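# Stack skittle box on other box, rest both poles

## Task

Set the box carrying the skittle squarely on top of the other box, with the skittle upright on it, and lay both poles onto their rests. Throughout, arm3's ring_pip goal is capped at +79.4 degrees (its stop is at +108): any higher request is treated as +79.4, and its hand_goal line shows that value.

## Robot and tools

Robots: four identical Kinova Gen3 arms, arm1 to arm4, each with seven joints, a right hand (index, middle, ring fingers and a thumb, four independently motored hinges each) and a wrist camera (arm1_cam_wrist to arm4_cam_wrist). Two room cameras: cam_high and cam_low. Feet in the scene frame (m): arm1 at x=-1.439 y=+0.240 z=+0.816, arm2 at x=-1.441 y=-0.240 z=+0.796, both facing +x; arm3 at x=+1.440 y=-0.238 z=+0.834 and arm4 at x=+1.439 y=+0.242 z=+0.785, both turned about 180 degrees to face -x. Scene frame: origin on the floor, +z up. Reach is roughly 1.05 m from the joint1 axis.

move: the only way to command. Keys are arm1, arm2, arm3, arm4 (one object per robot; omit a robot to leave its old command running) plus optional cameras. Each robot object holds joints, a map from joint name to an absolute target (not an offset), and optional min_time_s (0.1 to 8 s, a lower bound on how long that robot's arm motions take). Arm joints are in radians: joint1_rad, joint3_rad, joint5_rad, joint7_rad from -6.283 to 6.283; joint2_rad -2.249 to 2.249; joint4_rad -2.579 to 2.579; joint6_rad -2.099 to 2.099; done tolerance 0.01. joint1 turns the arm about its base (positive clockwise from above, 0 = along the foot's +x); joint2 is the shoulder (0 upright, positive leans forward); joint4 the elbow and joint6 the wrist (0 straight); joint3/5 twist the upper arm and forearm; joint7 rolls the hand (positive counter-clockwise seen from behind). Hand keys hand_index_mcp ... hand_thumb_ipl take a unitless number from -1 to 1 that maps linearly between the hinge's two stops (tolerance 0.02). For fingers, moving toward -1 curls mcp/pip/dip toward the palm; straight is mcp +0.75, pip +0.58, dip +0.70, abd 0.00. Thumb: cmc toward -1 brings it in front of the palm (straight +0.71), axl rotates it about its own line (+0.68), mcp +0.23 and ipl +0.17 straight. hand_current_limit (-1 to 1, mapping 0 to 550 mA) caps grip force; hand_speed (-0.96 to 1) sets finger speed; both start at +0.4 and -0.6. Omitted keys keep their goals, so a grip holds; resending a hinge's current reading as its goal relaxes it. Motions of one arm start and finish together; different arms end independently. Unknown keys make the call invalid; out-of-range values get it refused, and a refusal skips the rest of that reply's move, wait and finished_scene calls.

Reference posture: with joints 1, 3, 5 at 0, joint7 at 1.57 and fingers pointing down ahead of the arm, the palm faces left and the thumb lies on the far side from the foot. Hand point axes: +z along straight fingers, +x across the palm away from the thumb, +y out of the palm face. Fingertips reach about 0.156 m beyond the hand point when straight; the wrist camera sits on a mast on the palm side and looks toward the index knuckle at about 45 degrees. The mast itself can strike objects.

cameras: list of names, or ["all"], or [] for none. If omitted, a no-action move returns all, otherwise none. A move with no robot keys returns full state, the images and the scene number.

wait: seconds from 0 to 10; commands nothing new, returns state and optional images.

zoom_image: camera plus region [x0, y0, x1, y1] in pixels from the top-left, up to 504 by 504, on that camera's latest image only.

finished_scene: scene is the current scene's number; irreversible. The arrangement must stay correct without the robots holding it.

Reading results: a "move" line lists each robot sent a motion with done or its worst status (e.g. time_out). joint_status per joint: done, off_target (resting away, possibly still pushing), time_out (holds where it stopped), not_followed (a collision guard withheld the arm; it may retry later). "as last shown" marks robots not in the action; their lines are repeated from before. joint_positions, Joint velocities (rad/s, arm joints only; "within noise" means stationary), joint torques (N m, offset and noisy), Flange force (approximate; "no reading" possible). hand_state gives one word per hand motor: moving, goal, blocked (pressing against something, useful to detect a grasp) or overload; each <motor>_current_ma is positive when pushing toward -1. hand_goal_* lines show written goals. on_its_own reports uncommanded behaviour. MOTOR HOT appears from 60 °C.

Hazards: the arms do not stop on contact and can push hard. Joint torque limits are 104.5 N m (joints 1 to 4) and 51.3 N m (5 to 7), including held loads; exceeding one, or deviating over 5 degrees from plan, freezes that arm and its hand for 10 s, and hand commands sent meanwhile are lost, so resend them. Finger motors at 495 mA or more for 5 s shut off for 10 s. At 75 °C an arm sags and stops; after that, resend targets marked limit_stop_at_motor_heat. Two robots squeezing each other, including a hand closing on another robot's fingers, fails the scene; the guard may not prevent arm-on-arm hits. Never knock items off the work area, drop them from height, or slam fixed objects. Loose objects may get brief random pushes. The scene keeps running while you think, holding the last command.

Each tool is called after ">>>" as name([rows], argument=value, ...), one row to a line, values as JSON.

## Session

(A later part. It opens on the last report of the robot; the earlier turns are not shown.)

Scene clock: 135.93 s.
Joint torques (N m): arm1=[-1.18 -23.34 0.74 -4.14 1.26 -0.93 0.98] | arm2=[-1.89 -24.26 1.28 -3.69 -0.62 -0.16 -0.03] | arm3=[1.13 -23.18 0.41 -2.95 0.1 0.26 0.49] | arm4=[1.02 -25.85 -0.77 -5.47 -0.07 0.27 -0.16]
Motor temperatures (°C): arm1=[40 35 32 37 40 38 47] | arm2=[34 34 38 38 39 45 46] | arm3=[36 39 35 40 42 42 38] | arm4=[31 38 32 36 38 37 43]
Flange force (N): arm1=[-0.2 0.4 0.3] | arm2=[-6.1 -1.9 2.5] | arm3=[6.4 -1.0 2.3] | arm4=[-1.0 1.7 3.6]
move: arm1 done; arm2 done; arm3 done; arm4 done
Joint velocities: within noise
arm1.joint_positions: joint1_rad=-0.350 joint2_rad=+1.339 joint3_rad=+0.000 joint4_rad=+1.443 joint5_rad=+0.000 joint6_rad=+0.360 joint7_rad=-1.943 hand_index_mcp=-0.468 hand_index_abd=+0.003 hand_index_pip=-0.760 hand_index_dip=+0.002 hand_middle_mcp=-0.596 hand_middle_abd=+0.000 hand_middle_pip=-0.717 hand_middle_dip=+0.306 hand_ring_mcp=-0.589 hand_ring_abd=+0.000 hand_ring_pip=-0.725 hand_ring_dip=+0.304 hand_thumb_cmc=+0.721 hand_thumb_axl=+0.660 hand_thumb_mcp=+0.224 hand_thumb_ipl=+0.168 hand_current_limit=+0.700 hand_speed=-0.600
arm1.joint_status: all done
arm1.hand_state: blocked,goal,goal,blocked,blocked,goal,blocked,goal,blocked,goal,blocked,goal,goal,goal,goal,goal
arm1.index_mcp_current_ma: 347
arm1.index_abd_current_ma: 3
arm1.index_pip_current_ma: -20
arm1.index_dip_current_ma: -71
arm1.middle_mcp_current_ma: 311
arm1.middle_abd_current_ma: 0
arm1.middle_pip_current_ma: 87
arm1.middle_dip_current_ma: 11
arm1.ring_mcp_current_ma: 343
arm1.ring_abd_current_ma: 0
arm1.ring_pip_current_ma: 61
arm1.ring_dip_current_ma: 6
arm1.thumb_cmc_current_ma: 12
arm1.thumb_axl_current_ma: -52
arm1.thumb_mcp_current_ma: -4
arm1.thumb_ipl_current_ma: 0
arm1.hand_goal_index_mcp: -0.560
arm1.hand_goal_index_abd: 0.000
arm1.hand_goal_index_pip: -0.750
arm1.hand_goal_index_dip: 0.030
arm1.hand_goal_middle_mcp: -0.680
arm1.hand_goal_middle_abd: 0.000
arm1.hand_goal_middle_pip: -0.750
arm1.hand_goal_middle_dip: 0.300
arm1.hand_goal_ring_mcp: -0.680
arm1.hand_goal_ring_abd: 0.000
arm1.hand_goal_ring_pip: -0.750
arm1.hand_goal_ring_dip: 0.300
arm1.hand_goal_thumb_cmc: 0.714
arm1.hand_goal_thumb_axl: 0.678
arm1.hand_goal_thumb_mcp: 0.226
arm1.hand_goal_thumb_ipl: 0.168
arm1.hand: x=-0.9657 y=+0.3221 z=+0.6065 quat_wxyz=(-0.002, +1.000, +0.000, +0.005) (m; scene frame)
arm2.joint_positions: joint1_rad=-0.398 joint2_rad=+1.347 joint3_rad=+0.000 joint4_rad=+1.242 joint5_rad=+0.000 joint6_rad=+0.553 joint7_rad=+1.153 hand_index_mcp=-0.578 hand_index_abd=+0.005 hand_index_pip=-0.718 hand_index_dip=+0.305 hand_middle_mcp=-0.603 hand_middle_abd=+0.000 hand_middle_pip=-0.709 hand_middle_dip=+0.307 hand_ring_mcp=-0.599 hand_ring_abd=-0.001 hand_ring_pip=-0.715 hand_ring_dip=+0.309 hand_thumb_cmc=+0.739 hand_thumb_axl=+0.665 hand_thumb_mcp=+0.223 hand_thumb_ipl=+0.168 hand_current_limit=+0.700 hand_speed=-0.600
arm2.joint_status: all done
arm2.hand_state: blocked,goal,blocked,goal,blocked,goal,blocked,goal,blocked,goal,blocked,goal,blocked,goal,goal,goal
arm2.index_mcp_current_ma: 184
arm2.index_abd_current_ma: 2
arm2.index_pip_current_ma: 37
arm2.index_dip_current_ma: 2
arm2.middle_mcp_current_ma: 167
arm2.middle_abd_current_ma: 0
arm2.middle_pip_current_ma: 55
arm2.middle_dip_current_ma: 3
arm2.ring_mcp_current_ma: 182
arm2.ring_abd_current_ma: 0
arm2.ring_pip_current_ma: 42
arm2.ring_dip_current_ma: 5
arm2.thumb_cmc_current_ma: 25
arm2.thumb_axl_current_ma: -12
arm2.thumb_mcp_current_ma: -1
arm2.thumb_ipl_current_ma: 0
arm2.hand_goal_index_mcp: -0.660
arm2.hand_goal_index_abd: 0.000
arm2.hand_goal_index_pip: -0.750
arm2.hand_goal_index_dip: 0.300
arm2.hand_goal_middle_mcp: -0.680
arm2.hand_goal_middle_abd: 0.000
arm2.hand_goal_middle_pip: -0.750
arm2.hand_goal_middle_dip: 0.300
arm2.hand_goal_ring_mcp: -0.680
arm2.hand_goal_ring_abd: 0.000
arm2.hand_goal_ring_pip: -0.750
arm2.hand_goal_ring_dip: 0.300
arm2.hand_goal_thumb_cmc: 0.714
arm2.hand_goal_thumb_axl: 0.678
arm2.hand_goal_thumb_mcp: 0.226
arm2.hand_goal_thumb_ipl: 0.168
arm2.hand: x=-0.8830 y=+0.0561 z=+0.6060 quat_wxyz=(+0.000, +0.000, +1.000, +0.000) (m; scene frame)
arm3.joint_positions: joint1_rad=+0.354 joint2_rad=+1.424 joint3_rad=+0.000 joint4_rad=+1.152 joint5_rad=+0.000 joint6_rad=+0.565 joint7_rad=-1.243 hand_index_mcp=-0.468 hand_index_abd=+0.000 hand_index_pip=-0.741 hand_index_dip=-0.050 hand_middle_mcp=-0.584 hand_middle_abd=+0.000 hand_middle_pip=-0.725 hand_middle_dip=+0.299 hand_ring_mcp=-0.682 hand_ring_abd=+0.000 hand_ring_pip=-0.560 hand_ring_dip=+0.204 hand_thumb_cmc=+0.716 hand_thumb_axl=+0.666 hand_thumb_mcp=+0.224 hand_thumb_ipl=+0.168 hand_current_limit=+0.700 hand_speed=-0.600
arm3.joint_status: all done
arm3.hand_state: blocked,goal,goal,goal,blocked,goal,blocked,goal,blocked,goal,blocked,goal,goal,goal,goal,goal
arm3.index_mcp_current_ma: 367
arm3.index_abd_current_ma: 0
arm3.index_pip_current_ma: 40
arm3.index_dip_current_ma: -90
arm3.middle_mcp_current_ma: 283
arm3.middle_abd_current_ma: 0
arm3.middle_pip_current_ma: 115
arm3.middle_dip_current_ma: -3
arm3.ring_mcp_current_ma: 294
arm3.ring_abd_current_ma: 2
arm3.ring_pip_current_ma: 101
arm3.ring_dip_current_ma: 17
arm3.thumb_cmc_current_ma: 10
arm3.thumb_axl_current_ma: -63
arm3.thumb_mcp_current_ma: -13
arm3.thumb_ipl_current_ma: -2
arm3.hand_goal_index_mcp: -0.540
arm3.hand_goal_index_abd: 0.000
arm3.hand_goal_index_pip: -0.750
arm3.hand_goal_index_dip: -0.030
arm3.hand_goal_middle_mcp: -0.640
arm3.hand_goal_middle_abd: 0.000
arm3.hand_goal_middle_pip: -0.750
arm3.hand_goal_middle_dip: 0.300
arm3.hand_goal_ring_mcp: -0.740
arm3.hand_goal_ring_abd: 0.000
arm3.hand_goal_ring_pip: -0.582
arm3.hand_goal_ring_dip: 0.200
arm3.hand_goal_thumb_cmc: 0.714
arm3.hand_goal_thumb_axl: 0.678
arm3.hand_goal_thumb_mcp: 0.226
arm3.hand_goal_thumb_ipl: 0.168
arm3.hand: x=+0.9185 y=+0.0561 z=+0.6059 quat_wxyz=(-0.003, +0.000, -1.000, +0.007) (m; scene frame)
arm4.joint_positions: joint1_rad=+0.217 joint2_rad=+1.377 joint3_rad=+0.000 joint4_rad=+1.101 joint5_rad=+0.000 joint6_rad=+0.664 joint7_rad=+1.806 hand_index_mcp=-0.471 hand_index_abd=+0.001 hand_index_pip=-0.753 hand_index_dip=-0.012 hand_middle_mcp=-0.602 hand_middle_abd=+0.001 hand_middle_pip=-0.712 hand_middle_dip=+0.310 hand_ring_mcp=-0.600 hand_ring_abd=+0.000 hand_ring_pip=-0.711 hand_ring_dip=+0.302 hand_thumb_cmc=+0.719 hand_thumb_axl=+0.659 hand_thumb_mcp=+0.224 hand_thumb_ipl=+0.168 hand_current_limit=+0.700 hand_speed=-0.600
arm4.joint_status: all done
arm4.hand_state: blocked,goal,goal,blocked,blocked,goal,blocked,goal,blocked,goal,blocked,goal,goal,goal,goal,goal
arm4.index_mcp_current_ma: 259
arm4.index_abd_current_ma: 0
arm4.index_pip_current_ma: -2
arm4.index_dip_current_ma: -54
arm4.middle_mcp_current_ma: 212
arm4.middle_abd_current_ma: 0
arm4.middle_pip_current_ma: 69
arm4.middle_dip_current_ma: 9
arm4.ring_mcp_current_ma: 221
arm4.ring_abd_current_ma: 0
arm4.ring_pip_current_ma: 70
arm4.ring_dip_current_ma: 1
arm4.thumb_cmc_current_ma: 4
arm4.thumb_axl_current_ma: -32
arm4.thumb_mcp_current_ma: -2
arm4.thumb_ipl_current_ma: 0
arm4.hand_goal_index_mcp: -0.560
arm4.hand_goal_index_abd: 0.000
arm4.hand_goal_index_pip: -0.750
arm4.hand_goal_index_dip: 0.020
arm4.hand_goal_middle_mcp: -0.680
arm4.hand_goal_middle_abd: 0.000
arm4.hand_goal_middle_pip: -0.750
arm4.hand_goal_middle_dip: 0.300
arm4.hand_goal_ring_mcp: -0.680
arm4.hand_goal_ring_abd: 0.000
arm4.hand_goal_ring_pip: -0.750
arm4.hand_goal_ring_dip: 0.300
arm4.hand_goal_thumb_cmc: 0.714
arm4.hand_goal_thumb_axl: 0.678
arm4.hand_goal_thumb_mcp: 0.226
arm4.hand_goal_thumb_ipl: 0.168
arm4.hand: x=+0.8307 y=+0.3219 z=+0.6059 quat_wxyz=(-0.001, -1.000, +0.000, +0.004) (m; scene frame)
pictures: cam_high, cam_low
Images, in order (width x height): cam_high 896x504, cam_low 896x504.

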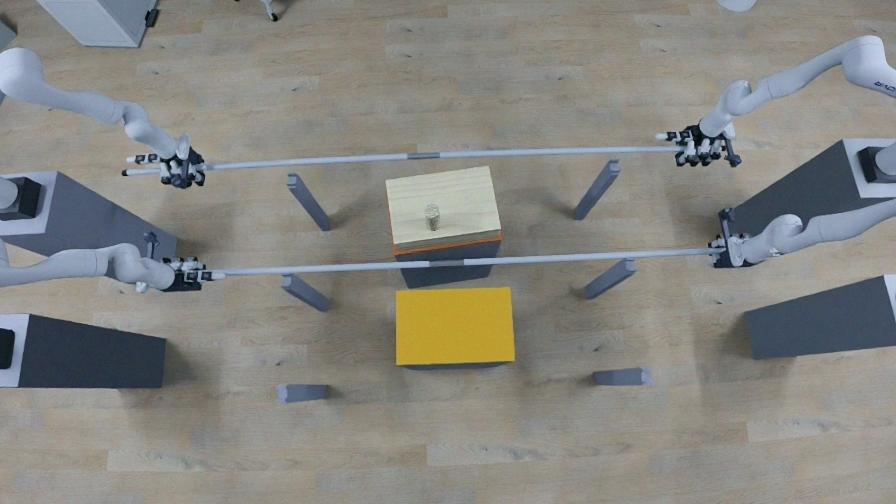

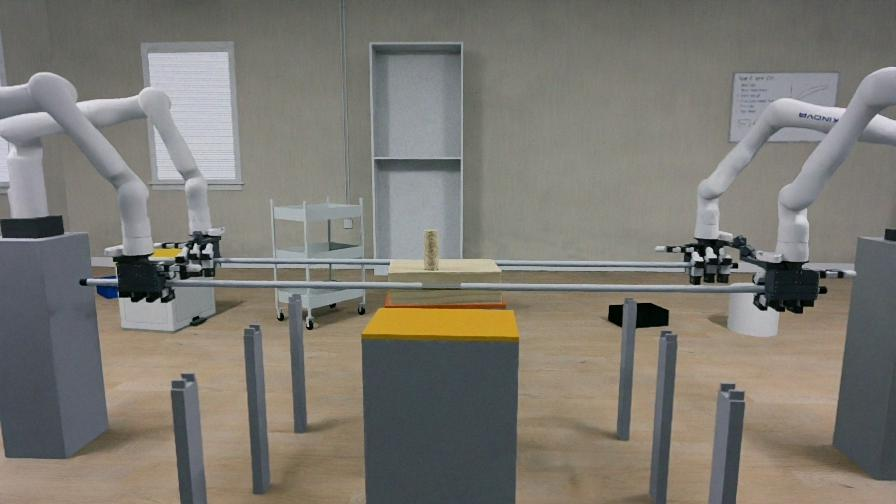

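>>> move()

Scene clock: 136.97 s.
Joint torques (N m): arm1=[-1.18 -23.35 0.76 -4.14 1.27 -0.93 1.05] | arm2=[-1.93 -24.32 1.32 -3.79 -0.6 -0.21 -0.02] | arm3=[0.93 -23.19 0.43 -3.02 0.11 0.25 0.46] | arm4=[1.01 -25.85 -0.83 -5.51 -0.05 0.26 -0.17]
Motor temperatures (°C): arm1=[40 35 32 37 40 38 47] | arm2=[34 34 38 38 39 45 46] | arm3=[36 39 35 40 42 42 38] | arm4=[31 38 32 36 38 37 43]
Flange force (N): arm1=[-0.2 0.3 0.4] | arm2=[-5.9 -2.0 2.4] | arm3=[6.0 -0.7 2.2] | arm4=[-0.8 1.7 3.6]
Joint velocities: within noise
arm1.joint_positions: joint1_rad=-0.350 joint2_rad=+1.339 joint3_rad=+0.000 joint4_rad=+1.443 joint5_rad=+0.000 joint6_rad=+0.360 joint7_rad=-1.943 hand_index_mcp=-0.468 hand_index_abd=+0.003 hand_index_pip=-0.760 hand_index_dip=+0.002 hand_middle_mcp=-0.596 hand_middle_abd=+0.000 hand_middle_pip=-0.717 hand_middle_dip=+0.306 hand_ring_mcp=-0.589 hand_ring_abd=+0.000 hand_ring_pip=-0.725 hand_ring_dip=+0.304 hand_thumb_cmc=+0.721 hand_thumb_axl=+0.660 hand_thumb_mcp=+0.224 hand_thumb_ipl=+0.168 hand_current_limit=+0.700 hand_speed=-0.600
arm1.joint_status: all done
arm1.hand_state: blocked,goal,goal,blocked,blocked,goal,blocked,goal,blocked,goal,blocked,goal,goal,goal,goal,goal
arm1.index_mcp_current_ma: 347
arm1.index_abd_current_ma: 3
arm1.index_pip_current_ma: -20
arm1.index_dip_current_ma: -71
arm1.middle_mcp_current_ma: 311
arm1.middle_abd_current_ma: 0
arm1.middle_pip_current_ma: 87
arm1.middle_dip_current_ma: 11
arm1.ring_mcp_current_ma: 343
arm1.ring_abd_current_ma: 0
arm1.ring_pip_current_ma: 61
arm1.ring_dip_current_ma: 6
arm1.thumb_cmc_current_ma: 12
arm1.thumb_axl_current_ma: -52
arm1.thumb_mcp_current_ma: -4
arm1.thumb_ipl_current_ma: 0
arm1.hand_goal_index_mcp: -0.560
arm1.hand_goal_index_abd: 0.000
arm1.hand_goal_index_pip: -0.750
arm1.hand_goal_index_dip: 0.030
arm1.hand_goal_middle_mcp: -0.680
arm1.hand_goal_middle_abd: 0.000
arm1.hand_goal_middle_pip: -0.750
arm1.hand_goal_middle_dip: 0.300
arm1.hand_goal_ring_mcp: -0.680
arm1.hand_goal_ring_abd: 0.000
arm1.hand_goal_ring_pip: -0.750
arm1.hand_goal_ring_dip: 0.300
arm1.hand_goal_thumb_cmc: 0.714
arm1.hand_goal_thumb_axl: 0.678
arm1.hand_goal_thumb_mcp: 0.226
arm1.hand_goal_thumb_ipl: 0.168
arm1.hand: x=-0.9657 y=+0.3221 z=+0.6064 quat_wxyz=(-0.002, +1.000, +0.000, +0.005) (m; scene frame)
arm2.joint_positions: joint1_rad=-0.398 joint2_rad=+1.347 joint3_rad=+0.000 joint4_rad=+1.242 joint5_rad=+0.000 joint6_rad=+0.553 joint7_rad=+1.153 hand_index_mcp=-0.578 hand_index_abd=+0.005 hand_index_pip=-0.718 hand_index_dip=+0.305 hand_middle_mcp=-0.603 hand_middle_abd=+0.000 hand_middle_pip=-0.709 hand_middle_dip=+0.307 hand_ring_mcp=-0.599 hand_ring_abd=-0.001 hand_ring_pip=-0.715 hand_ring_dip=+0.309 hand_thumb_cmc=+0.739 hand_thumb_axl=+0.665 hand_thumb_mcp=+0.223 hand_thumb_ipl=+0.168 hand_current_limit=+0.700 hand_speed=-0.600
arm2.joint_status: all done
arm2.hand_state: blocked,goal,blocked,goal,blocked,goal,blocked,goal,blocked,goal,blocked,goal,blocked,goal,goal,goal
arm2.index_mcp_current_ma: 184
arm2.index_abd_current_ma: 2
arm2.index_pip_current_ma: 37
arm2.index_dip_current_ma: 2
arm2.middle_mcp_current_ma: 167
arm2.middle_abd_current_ma: 0
arm2.middle_pip_current_ma: 55
arm2.middle_dip_current_ma: 3
arm2.ring_mcp_current_ma: 182
arm2.ring_abd_current_ma: 0
arm2.ring_pip_current_ma: 42
arm2.ring_dip_current_ma: 5
arm2.thumb_cmc_current_ma: 25
arm2.thumb_axl_current_ma: -12
arm2.thumb_mcp_current_ma: -1
arm2.thumb_ipl_current_ma: 0
arm2.hand_goal_index_mcp: -0.660
arm2.hand_goal_index_abd: 0.000
arm2.hand_goal_index_pip: -0.750
arm2.hand_goal_index_dip: 0.300
arm2.hand_goal_middle_mcp: -0.680
arm2.hand_goal_middle_abd: 0.000
arm2.hand_goal_middle_pip: -0.750
arm2.hand_goal_middle_dip: 0.300
arm2.hand_goal_ring_mcp: -0.680
arm2.hand_goal_ring_abd: 0.000
arm2.hand_goal_ring_pip: -0.750
arm2.hand_goal_ring_dip: 0.300
arm2.hand_goal_thumb_cmc: 0.714
arm2.hand_goal_thumb_axl: 0.678
arm2.hand_goal_thumb_mcp: 0.226
arm2.hand_goal_thumb_ipl: 0.168
arm2.hand: x=-0.8830 y=+0.0561 z=+0.6060 quat_wxyz=(+0.000, +0.000, +1.000, +0.000) (m; scene frame)
arm3.joint_positions: joint1_rad=+0.353 joint2_rad=+1.424 joint3_rad=+0.000 joint4_rad=+1.152 joint5_rad=+0.000 joint6_rad=+0.565 joint7_rad=-1.243 hand_index_mcp=-0.468 hand_index_abd=+0.000 hand_index_pip=-0.741 hand_index_dip=-0.050 hand_middle_mcp=-0.584 hand_middle_abd=+0.000 hand_middle_pip=-0.725 hand_middle_dip=+0.299 hand_ring_mcp=-0.682 hand_ring_abd=+0.000 hand_ring_pip=-0.560 hand_ring_dip=+0.204 hand_thumb_cmc=+0.716 hand_thumb_axl=+0.666 hand_thumb_mcp=+0.224 hand_thumb_ipl=+0.168 hand_current_limit=+0.700 hand_speed=-0.600
arm3.joint_status: all done
arm3.hand_state: blocked,goal,goal,goal,blocked,goal,blocked,goal,blocked,goal,blocked,goal,goal,goal,goal,goal
arm3.index_mcp_current_ma: 367
arm3.index_abd_current_ma: 0
arm3.index_pip_current_ma: 40
arm3.index_dip_current_ma: -90
arm3.middle_mcp_current_ma: 283
arm3.middle_abd_current_ma: 0
arm3.middle_pip_current_ma: 115
arm3.middle_dip_current_ma: -3
arm3.ring_mcp_current_ma: 294
arm3.ring_abd_current_ma: 2
arm3.ring_pip_current_ma: 101
arm3.ring_dip_current_ma: 17
arm3.thumb_cmc_current_ma: 10
arm3.thumb_axl_current_ma: -63
arm3.thumb_mcp_current_ma: -13
arm3.thumb_ipl_current_ma: -2
arm3.hand_goal_index_mcp: -0.540
arm3.hand_goal_index_abd: 0.000
arm3.hand_goal_index_pip: -0.750
arm3.hand_goal_index_dip: -0.030
arm3.hand_goal_middle_mcp: -0.640
arm3.hand_goal_middle_abd: 0.000
arm3.hand_goal_middle_pip: -0.750
arm3.hand_goal_middle_dip: 0.300
arm3.hand_goal_ring_mcp: -0.740
arm3.hand_goal_ring_abd: 0.000
arm3.hand_goal_ring_pip: -0.582
arm3.hand_goal_ring_dip: 0.200
arm3.hand_goal_thumb_cmc: 0.714
arm3.hand_goal_thumb_axl: 0.678
arm3.hand_goal_thumb_mcp: 0.226
arm3.hand_goal_thumb_ipl: 0.168
arm3.hand: x=+0.9185 y=+0.0561 z=+0.6059 quat_wxyz=(-0.003, -0.001, -1.000, +0.007) (m; scene frame)
arm4.joint_positions: joint1_rad=+0.217 joint2_rad=+1.377 joint3_rad=+0.000 joint4_rad=+1.101 joint5_rad=+0.000 joint6_rad=+0.664 joint7_rad=+1.806 hand_index_mcp=-0.471 hand_index_abd=+0.001 hand_index_pip=-0.753 hand_index_dip=-0.012 hand_middle_mcp=-0.602 hand_middle_abd=+0.001 hand_middle_pip=-0.712 hand_middle_dip=+0.310 hand_ring_mcp=-0.600 hand_ring_abd=+0.000 hand_ring_pip=-0.711 hand_ring_dip=+0.302 hand_thumb_cmc=+0.719 hand_thumb_axl=+0.659 hand_thumb_mcp=+0.224 hand_thumb_ipl=+0.168 hand_current_limit=+0.700 hand_speed=-0.600
arm4.joint_status: all done
arm4.hand_state: blocked,goal,goal,blocked,blocked,goal,blocked,goal,blocked,goal,blocked,goal,goal,goal,goal,goal
arm4.index_mcp_current_ma: 259
arm4.index_abd_current_ma: 0
arm4.index_pip_current_ma: -2
arm4.index_dip_current_ma: -54
arm4.middle_mcp_current_ma: 212
arm4.middle_abd_current_ma: 0
arm4.middle_pip_current_ma: 69
arm4.middle_dip_current_ma: 9
arm4.ring_mcp_current_ma: 221
arm4.ring_abd_current_ma: 0
arm4.ring_pip_current_ma: 70
arm4.ring_dip_current_ma: 1
arm4.thumb_cmc_current_ma: 4
arm4.thumb_axl_current_ma: -32
arm4.thumb_mcp_current_ma: -2
arm4.thumb_ipl_current_ma: 0
arm4.hand_goal_index_mcp: -0.560
arm4.hand_goal_index_abd: 0.000
arm4.hand_goal_index_pip: -0.750
arm4.hand_goal_index_dip: 0.020
arm4.hand_goal_middle_mcp: -0.680
arm4.hand_goal_middle_abd: 0.000
arm4.hand_goal_middle_pip: -0.750
arm4.hand_goal_middle_dip: 0.300
arm4.hand_goal_ring_mcp: -0.680
arm4.hand_goal_ring_abd: 0.000
arm4.hand_goal_ring_pip: -0.750
arm4.hand_goal_ring_dip: 0.300
arm4.hand_goal_thumb_cmc: 0.714
arm4.hand_goal_thumb_axl: 0.678
arm4.hand_goal_thumb_mcp: 0.226
arm4.hand_goal_thumb_ipl: 0.168
arm4.hand: x=+0.8307 y=+0.3219 z=+0.6059 quat_wxyz=(-0.001, -1.000, +0.000, +0.004) (m; scene frame)
pictures: arm1_cam_wrist, arm2_cam_wrist, arm3_cam_wrist, arm4_cam_wrist, cam_high, cam_low
Images, in order (width x height): arm1_cam_wrist 616x616, arm2_cam_wrist 616x616, arm3_cam_wrist 616x616, arm4_cam_wrist 616x616, cam_high 896x504, cam_low 896x504.

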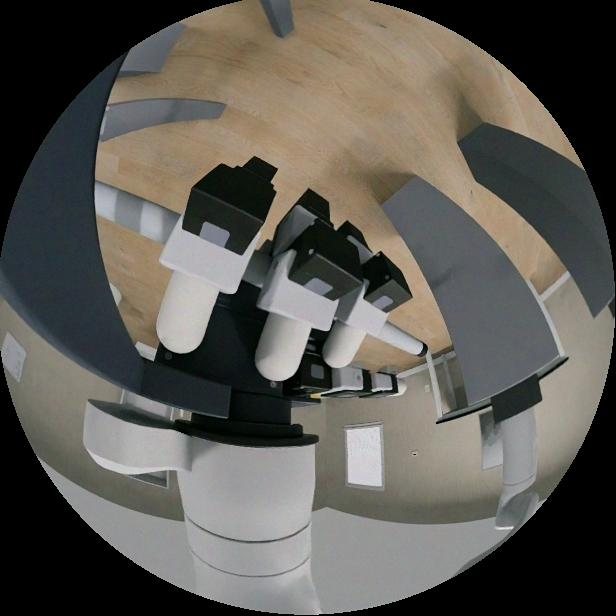

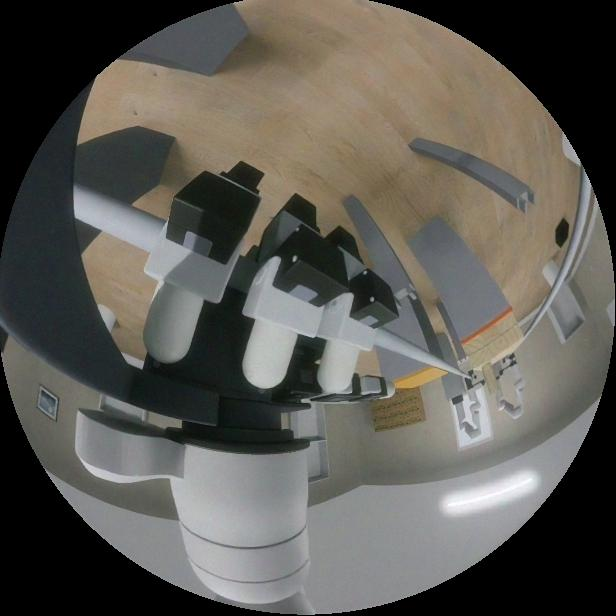

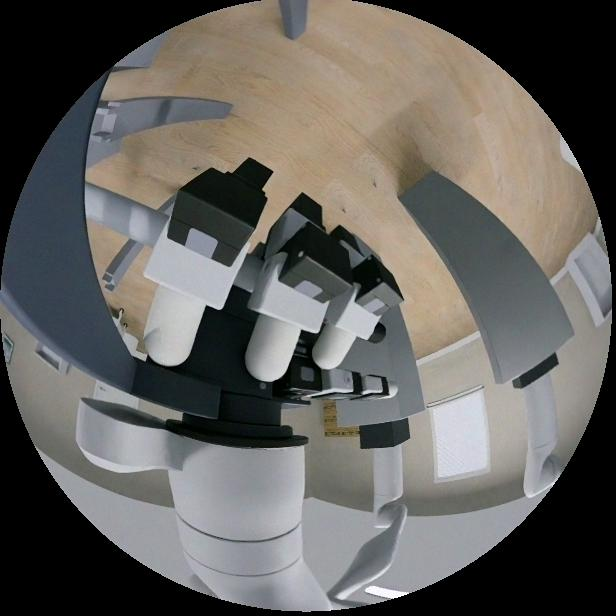

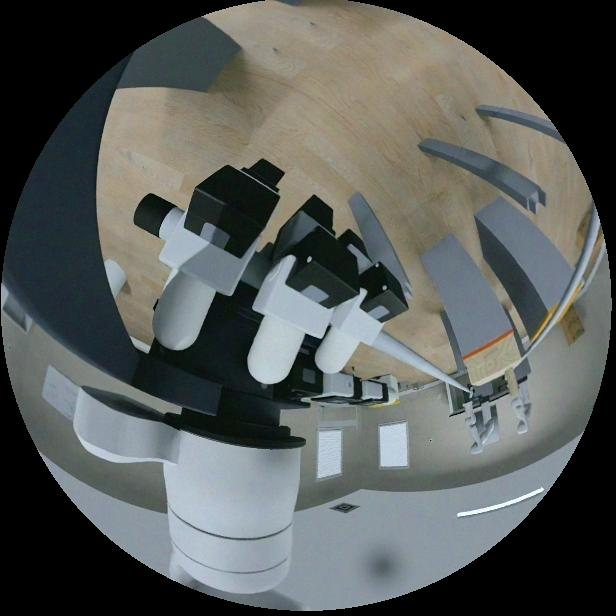

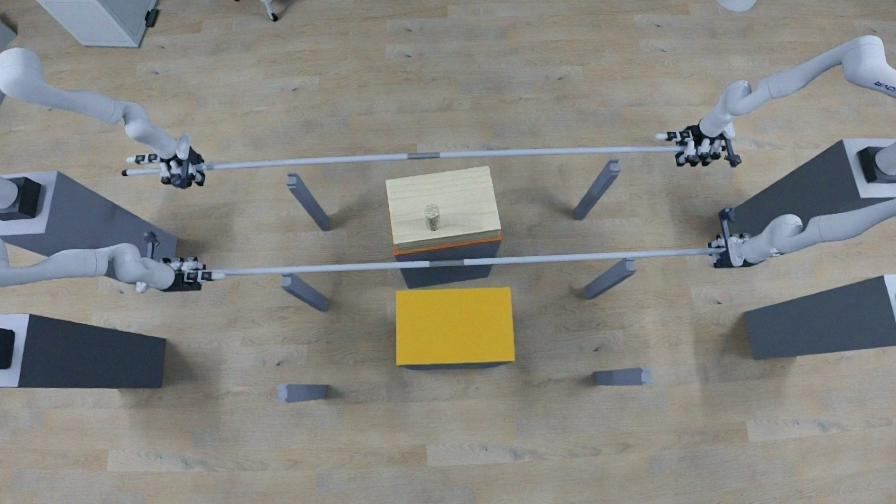

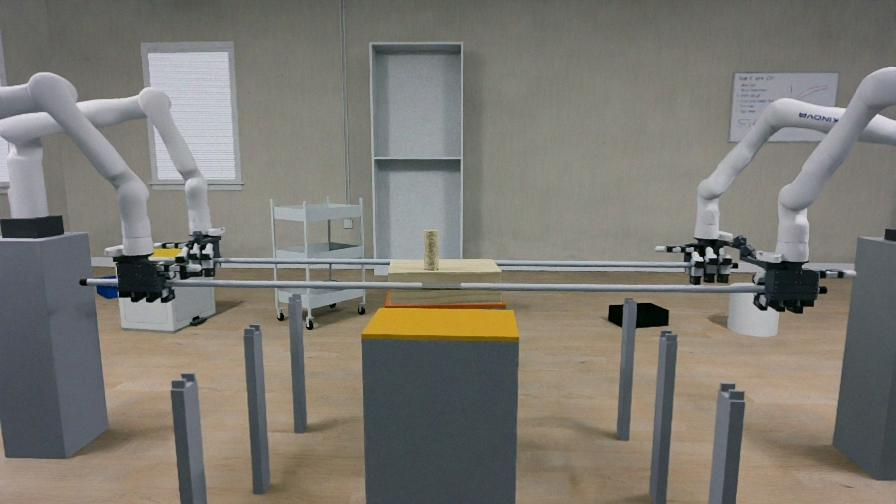

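>>> move(arm1={"joints":{"joint2_rad":1.5717,"joint4_rad":1.2480,"joint6_rad":0.3219},"min_time_s":2.5}, arm2={"joints":{"joint2_rad":1.5740,"joint4_rad":1.0537,"joint6_rad":0.5139},"min_time_s":2.5}, arm3={"joints":{"joint1_rad":0.3558,"joint2_rad":1.6615,"joint4_rad":0.9233,"joint6_rad":0.5567,"joint7_rad":-1.2410},"min_time_s":2.5}, arm4={"joints":{"joint2_rad":1.6039,"joint4_rad":0.9043,"joint6_rad":0.6334},"min_time_s":2.5}, cameras=["cam_high","cam_low"])

>>> zoom_image(camera="cam_high", region=[220, 130, 370, 330])

>>> zoom_image(camera="cam_high", region=[550, 120, 700, 320])

Scene clock: 141.37 s.
Joint torques (N m): arm1=[-1.32 -23.43 0.99 -3.71 1.3 -0.87 1.11] | arm2=[-1.97 -24.41 1.36 -3.48 -0.68 -0.2 0.05] | arm3=[0.89 -23.13 0.44 -2.89 0.04 0.27 0.49] | arm4=[0.98 -25.58 -0.77 -5.15 -0.03 0.31 -0.16]
Motor temperatures (°C): arm1=[40 35 32 37 40 38 47] | arm2=[34 34 38 38 39 45 46] | arm3=[36 39 35 40 41 42 38] | arm4=[31 38 32 36 38 37 43]
Flange force (N): arm1=[0.0 0.4 0.1] | arm2=[-6.2 -1.9 3.2] | arm3=[6.9 -0.3 3.5] | arm4=[-0.6 1.7 2.9]
move: arm1 done; arm2 done; arm3 done; arm4 done
Joint velocities: within noise
arm1.joint_positions: joint1_rad=-0.350 joint2_rad=+1.572 joint3_rad=+0.000 joint4_rad=+1.248 joint5_rad=+0.000 joint6_rad=+0.322 joint7_rad=-1.943 hand_index_mcp=-0.468 hand_index_abd=+0.003 hand_index_pip=-0.760 hand_index_dip=+0.002 hand_middle_mcp=-0.596 hand_middle_abd=+0.000 hand_middle_pip=-0.717 hand_middle_dip=+0.306 hand_ring_mcp=-0.589 hand_ring_abd=+0.000 hand_ring_pip=-0.725 hand_ring_dip=+0.304 hand_thumb_cmc=+0.721 hand_thumb_axl=+0.660 hand_thumb_mcp=+0.224 hand_thumb_ipl=+0.168 hand_current_limit=+0.700 hand_speed=-0.600
arm1.joint_status: all done
arm1.hand_state: blocked,goal,goal,blocked,blocked,goal,blocked,goal,blocked,goal,blocked,goal,goal,goal,goal,goal
arm1.index_mcp_current_ma: 347
arm1.index_abd_current_ma: 3
arm1.index_pip_current_ma: -20
arm1.index_dip_current_ma: -71
arm1.middle_mcp_current_ma: 311
arm1.middle_abd_current_ma: 0
arm1.middle_pip_current_ma: 87
arm1.middle_dip_current_ma: 11
arm1.ring_mcp_current_ma: 343
arm1.ring_abd_current_ma: 0
arm1.ring_pip_current_ma: 60
arm1.ring_dip_current_ma: 6
arm1.thumb_cmc_current_ma: 12
arm1.thumb_axl_current_ma: -52
arm1.thumb_mcp_current_ma: -4
arm1.thumb_ipl_current_ma: 0
arm1.hand_goal_index_mcp: -0.560
arm1.hand_goal_index_abd: 0.000
arm1.hand_goal_index_pip: -0.750
arm1.hand_goal_index_dip: 0.030
arm1.hand_goal_middle_mcp: -0.680
arm1.hand_goal_middle_abd: 0.000
arm1.hand_goal_middle_pip: -0.750
arm1.hand_goal_middle_dip: 0.300
arm1.hand_goal_ring_mcp: -0.680
arm1.hand_goal_ring_abd: 0.000
arm1.hand_goal_ring_pip: -0.750
arm1.hand_goal_ring_dip: 0.300
arm1.hand_goal_thumb_cmc: 0.714
arm1.hand_goal_thumb_axl: 0.678
arm1.hand_goal_thumb_mcp: 0.226
arm1.hand_goal_thumb_ipl: 0.168
arm1.hand: x=-0.9646 y=+0.3225 z=+0.5056 quat_wxyz=(-0.002, +1.000, +0.000, +0.005) (m; scene frame)
arm2.joint_positions: joint1_rad=-0.398 joint2_rad=+1.574 joint3_rad=+0.000 joint4_rad=+1.054 joint5_rad=+0.000 joint6_rad=+0.514 joint7_rad=+1.153 hand_index_mcp=-0.578 hand_index_abd=+0.005 hand_index_pip=-0.718 hand_index_dip=+0.305 hand_middle_mcp=-0.603 hand_middle_abd=+0.000 hand_middle_pip=-0.709 hand_middle_dip=+0.307 hand_ring_mcp=-0.599 hand_ring_abd=-0.001 hand_ring_pip=-0.715 hand_ring_dip=+0.309 hand_thumb_cmc=+0.739 hand_thumb_axl=+0.665 hand_thumb_mcp=+0.223 hand_thumb_ipl=+0.168 hand_current_limit=+0.700 hand_speed=-0.600
arm2.joint_status: all done
arm2.hand_state: blocked,goal,blocked,goal,blocked,goal,blocked,goal,blocked,goal,blocked,goal,blocked,goal,goal,goal
arm2.index_mcp_current_ma: 184
arm2.index_abd_current_ma: 2
arm2.index_pip_current_ma: 37
arm2.index_dip_current_ma: 2
arm2.middle_mcp_current_ma: 167
arm2.middle_abd_current_ma: 0
arm2.middle_pip_current_ma: 55
arm2.middle_dip_current_ma: 3
arm2.ring_mcp_current_ma: 182
arm2.ring_abd_current_ma: 0
arm2.ring_pip_current_ma: 42
arm2.ring_dip_current_ma: 5
arm2.thumb_cmc_current_ma: 25
arm2.thumb_axl_current_ma: -12
arm2.thumb_mcp_current_ma: -1
arm2.thumb_ipl_current_ma: 0
arm2.hand_goal_index_mcp: -0.660
arm2.hand_goal_index_abd: 0.000
arm2.hand_goal_index_pip: -0.750
arm2.hand_goal_index_dip: 0.300
arm2.hand_goal_middle_mcp: -0.680
arm2.hand_goal_middle_abd: 0.000
arm2.hand_goal_middle_pip: -0.750
arm2.hand_goal_middle_dip: 0.300
arm2.hand_goal_ring_mcp: -0.680
arm2.hand_goal_ring_abd: 0.000
arm2.hand_goal_ring_pip: -0.750
arm2.hand_goal_ring_dip: 0.300
arm2.hand_goal_thumb_cmc: 0.714
arm2.hand_goal_thumb_axl: 0.678
arm2.hand_goal_thumb_mcp: 0.226
arm2.hand_goal_thumb_ipl: 0.168
arm2.hand: x=-0.8829 y=+0.0561 z=+0.5049 quat_wxyz=(+0.000, +0.000, +1.000, +0.000) (m; scene frame)
arm3.joint_positions: joint1_rad=+0.356 joint2_rad=+1.661 joint3_rad=+0.000 joint4_rad=+0.923 joint5_rad=+0.000 joint6_rad=+0.557 joint7_rad=-1.241 hand_index_mcp=-0.468 hand_index_abd=+0.000 hand_index_pip=-0.741 hand_index_dip=-0.050 hand_middle_mcp=-0.584 hand_middle_abd=+0.000 hand_middle_pip=-0.725 hand_middle_dip=+0.299 hand_ring_mcp=-0.682 hand_ring_abd=+0.000 hand_ring_pip=-0.560 hand_ring_dip=+0.204 hand_thumb_cmc=+0.716 hand_thumb_axl=+0.666 hand_thumb_mcp=+0.224 hand_thumb_ipl=+0.168 hand_current_limit=+0.700 hand_speed=-0.600
arm3.joint_status: all done
arm3.hand_state: blocked,goal,goal,goal,blocked,goal,blocked,goal,blocked,goal,blocked,goal,goal,goal,goal,goal
arm3.index_mcp_current_ma: 367
arm3.index_abd_current_ma: 0
arm3.index_pip_current_ma: 40
arm3.index_dip_current_ma: -90
arm3.middle_mcp_current_ma: 283
arm3.middle_abd_current_ma: 0
arm3.middle_pip_current_ma: 115
arm3.middle_dip_current_ma: -3
arm3.ring_mcp_current_ma: 294
arm3.ring_abd_current_ma: 2
arm3.ring_pip_current_ma: 101
arm3.ring_dip_current_ma: 17
arm3.thumb_cmc_current_ma: 10
arm3.thumb_axl_current_ma: -63
arm3.thumb_mcp_current_ma: -13
arm3.thumb_ipl_current_ma: -2
arm3.hand_goal_index_mcp: -0.540
arm3.hand_goal_index_abd: 0.000
arm3.hand_goal_index_pip: -0.750
arm3.hand_goal_index_dip: -0.030
arm3.hand_goal_middle_mcp: -0.640
arm3.hand_goal_middle_abd: 0.000
arm3.hand_goal_middle_pip: -0.750
arm3.hand_goal_middle_dip: 0.300
arm3.hand_goal_ring_mcp: -0.740
arm3.hand_goal_ring_abd: 0.000
arm3.hand_goal_ring_pip: -0.582
arm3.hand_goal_ring_dip: 0.200
arm3.hand_goal_thumb_cmc: 0.714
arm3.hand_goal_thumb_axl: 0.678
arm3.hand_goal_thumb_mcp: 0.226
arm3.hand_goal_thumb_ipl: 0.168
arm3.hand: x=+0.9192 y=+0.0560 z=+0.5049 quat_wxyz=(-0.003, +0.000, -1.000, +0.007) (m; scene frame)
arm4.joint_positions: joint1_rad=+0.217 joint2_rad=+1.604 joint3_rad=+0.000 joint4_rad=+0.904 joint5_rad=+0.000 joint6_rad=+0.633 joint7_rad=+1.806 hand_index_mcp=-0.471 hand_index_abd=+0.001 hand_index_pip=-0.753 hand_index_dip=-0.012 hand_middle_mcp=-0.602 hand_middle_abd=+0.001 hand_middle_pip=-0.712 hand_middle_dip=+0.310 hand_ring_mcp=-0.600 hand_ring_abd=+0.000 hand_ring_pip=-0.711 hand_ring_dip=+0.302 hand_thumb_cmc=+0.719 hand_thumb_axl=+0.659 hand_thumb_mcp=+0.224 hand_thumb_ipl=+0.168 hand_current_limit=+0.700 hand_speed=-0.600
arm4.joint_status: all done
arm4.hand_state: blocked,goal,goal,blocked,blocked,goal,blocked,goal,blocked,goal,blocked,goal,goal,goal,goal,goal
arm4.index_mcp_current_ma: 259
arm4.index_abd_current_ma: 0
arm4.index_pip_current_ma: -2
arm4.index_dip_current_ma: -54
arm4.middle_mcp_current_ma: 212
arm4.middle_abd_current_ma: 0
arm4.middle_pip_current_ma: 69
arm4.middle_dip_current_ma: 9
arm4.ring_mcp_current_ma: 221
arm4.ring_abd_current_ma: 0
arm4.ring_pip_current_ma: 70
arm4.ring_dip_current_ma: 1
arm4.thumb_cmc_current_ma: 4
arm4.thumb_axl_current_ma: -32
arm4.thumb_mcp_current_ma: -2
arm4.thumb_ipl_current_ma: 0
arm4.hand_goal_index_mcp: -0.560
arm4.hand_goal_index_abd: 0.000
arm4.hand_goal_index_pip: -0.750
arm4.hand_goal_index_dip: 0.020
arm4.hand_goal_middle_mcp: -0.680
arm4.hand_goal_middle_abd: 0.000
arm4.hand_goal_middle_pip: -0.750
arm4.hand_goal_middle_dip: 0.300
arm4.hand_goal_ring_mcp: -0.680
arm4.hand_goal_ring_abd: 0.000
arm4.hand_goal_ring_pip: -0.750
arm4.hand_goal_ring_dip: 0.300
arm4.hand_goal_thumb_cmc: 0.714
arm4.hand_goal_thumb_axl: 0.678
arm4.hand_goal_thumb_mcp: 0.226
arm4.hand_goal_thumb_ipl: 0.168
arm4.hand: x=+0.8300 y=+0.3218 z=+0.5050 quat_wxyz=(-0.001, -1.000, +0.000, +0.004) (m; scene frame)
pictures: cam_high, cam_low
Images, in order (width x height): cam_high 896x504, cam_low 896x504.

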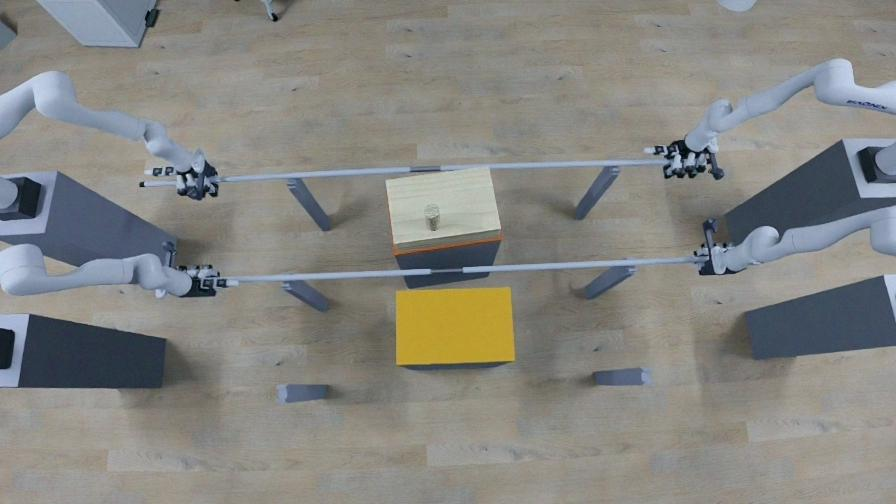

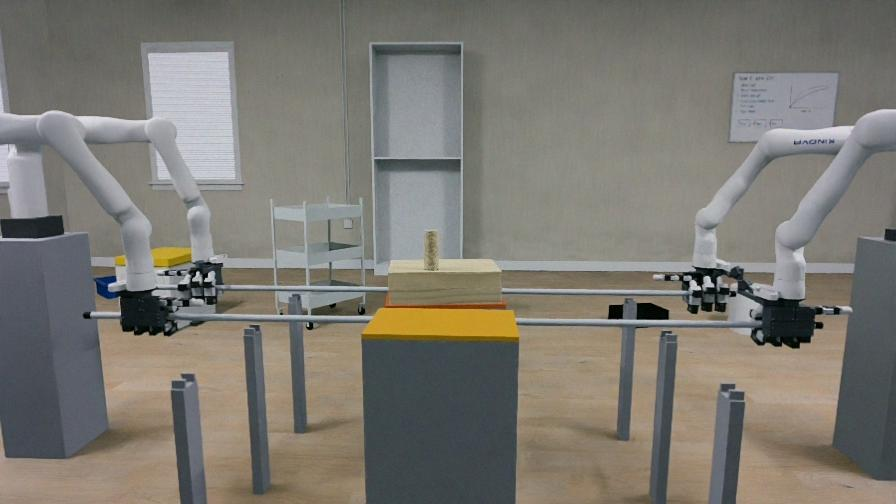

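Scaled by 2.520 from the camera's 896x504 image, which has a finer 1280x720 frame.

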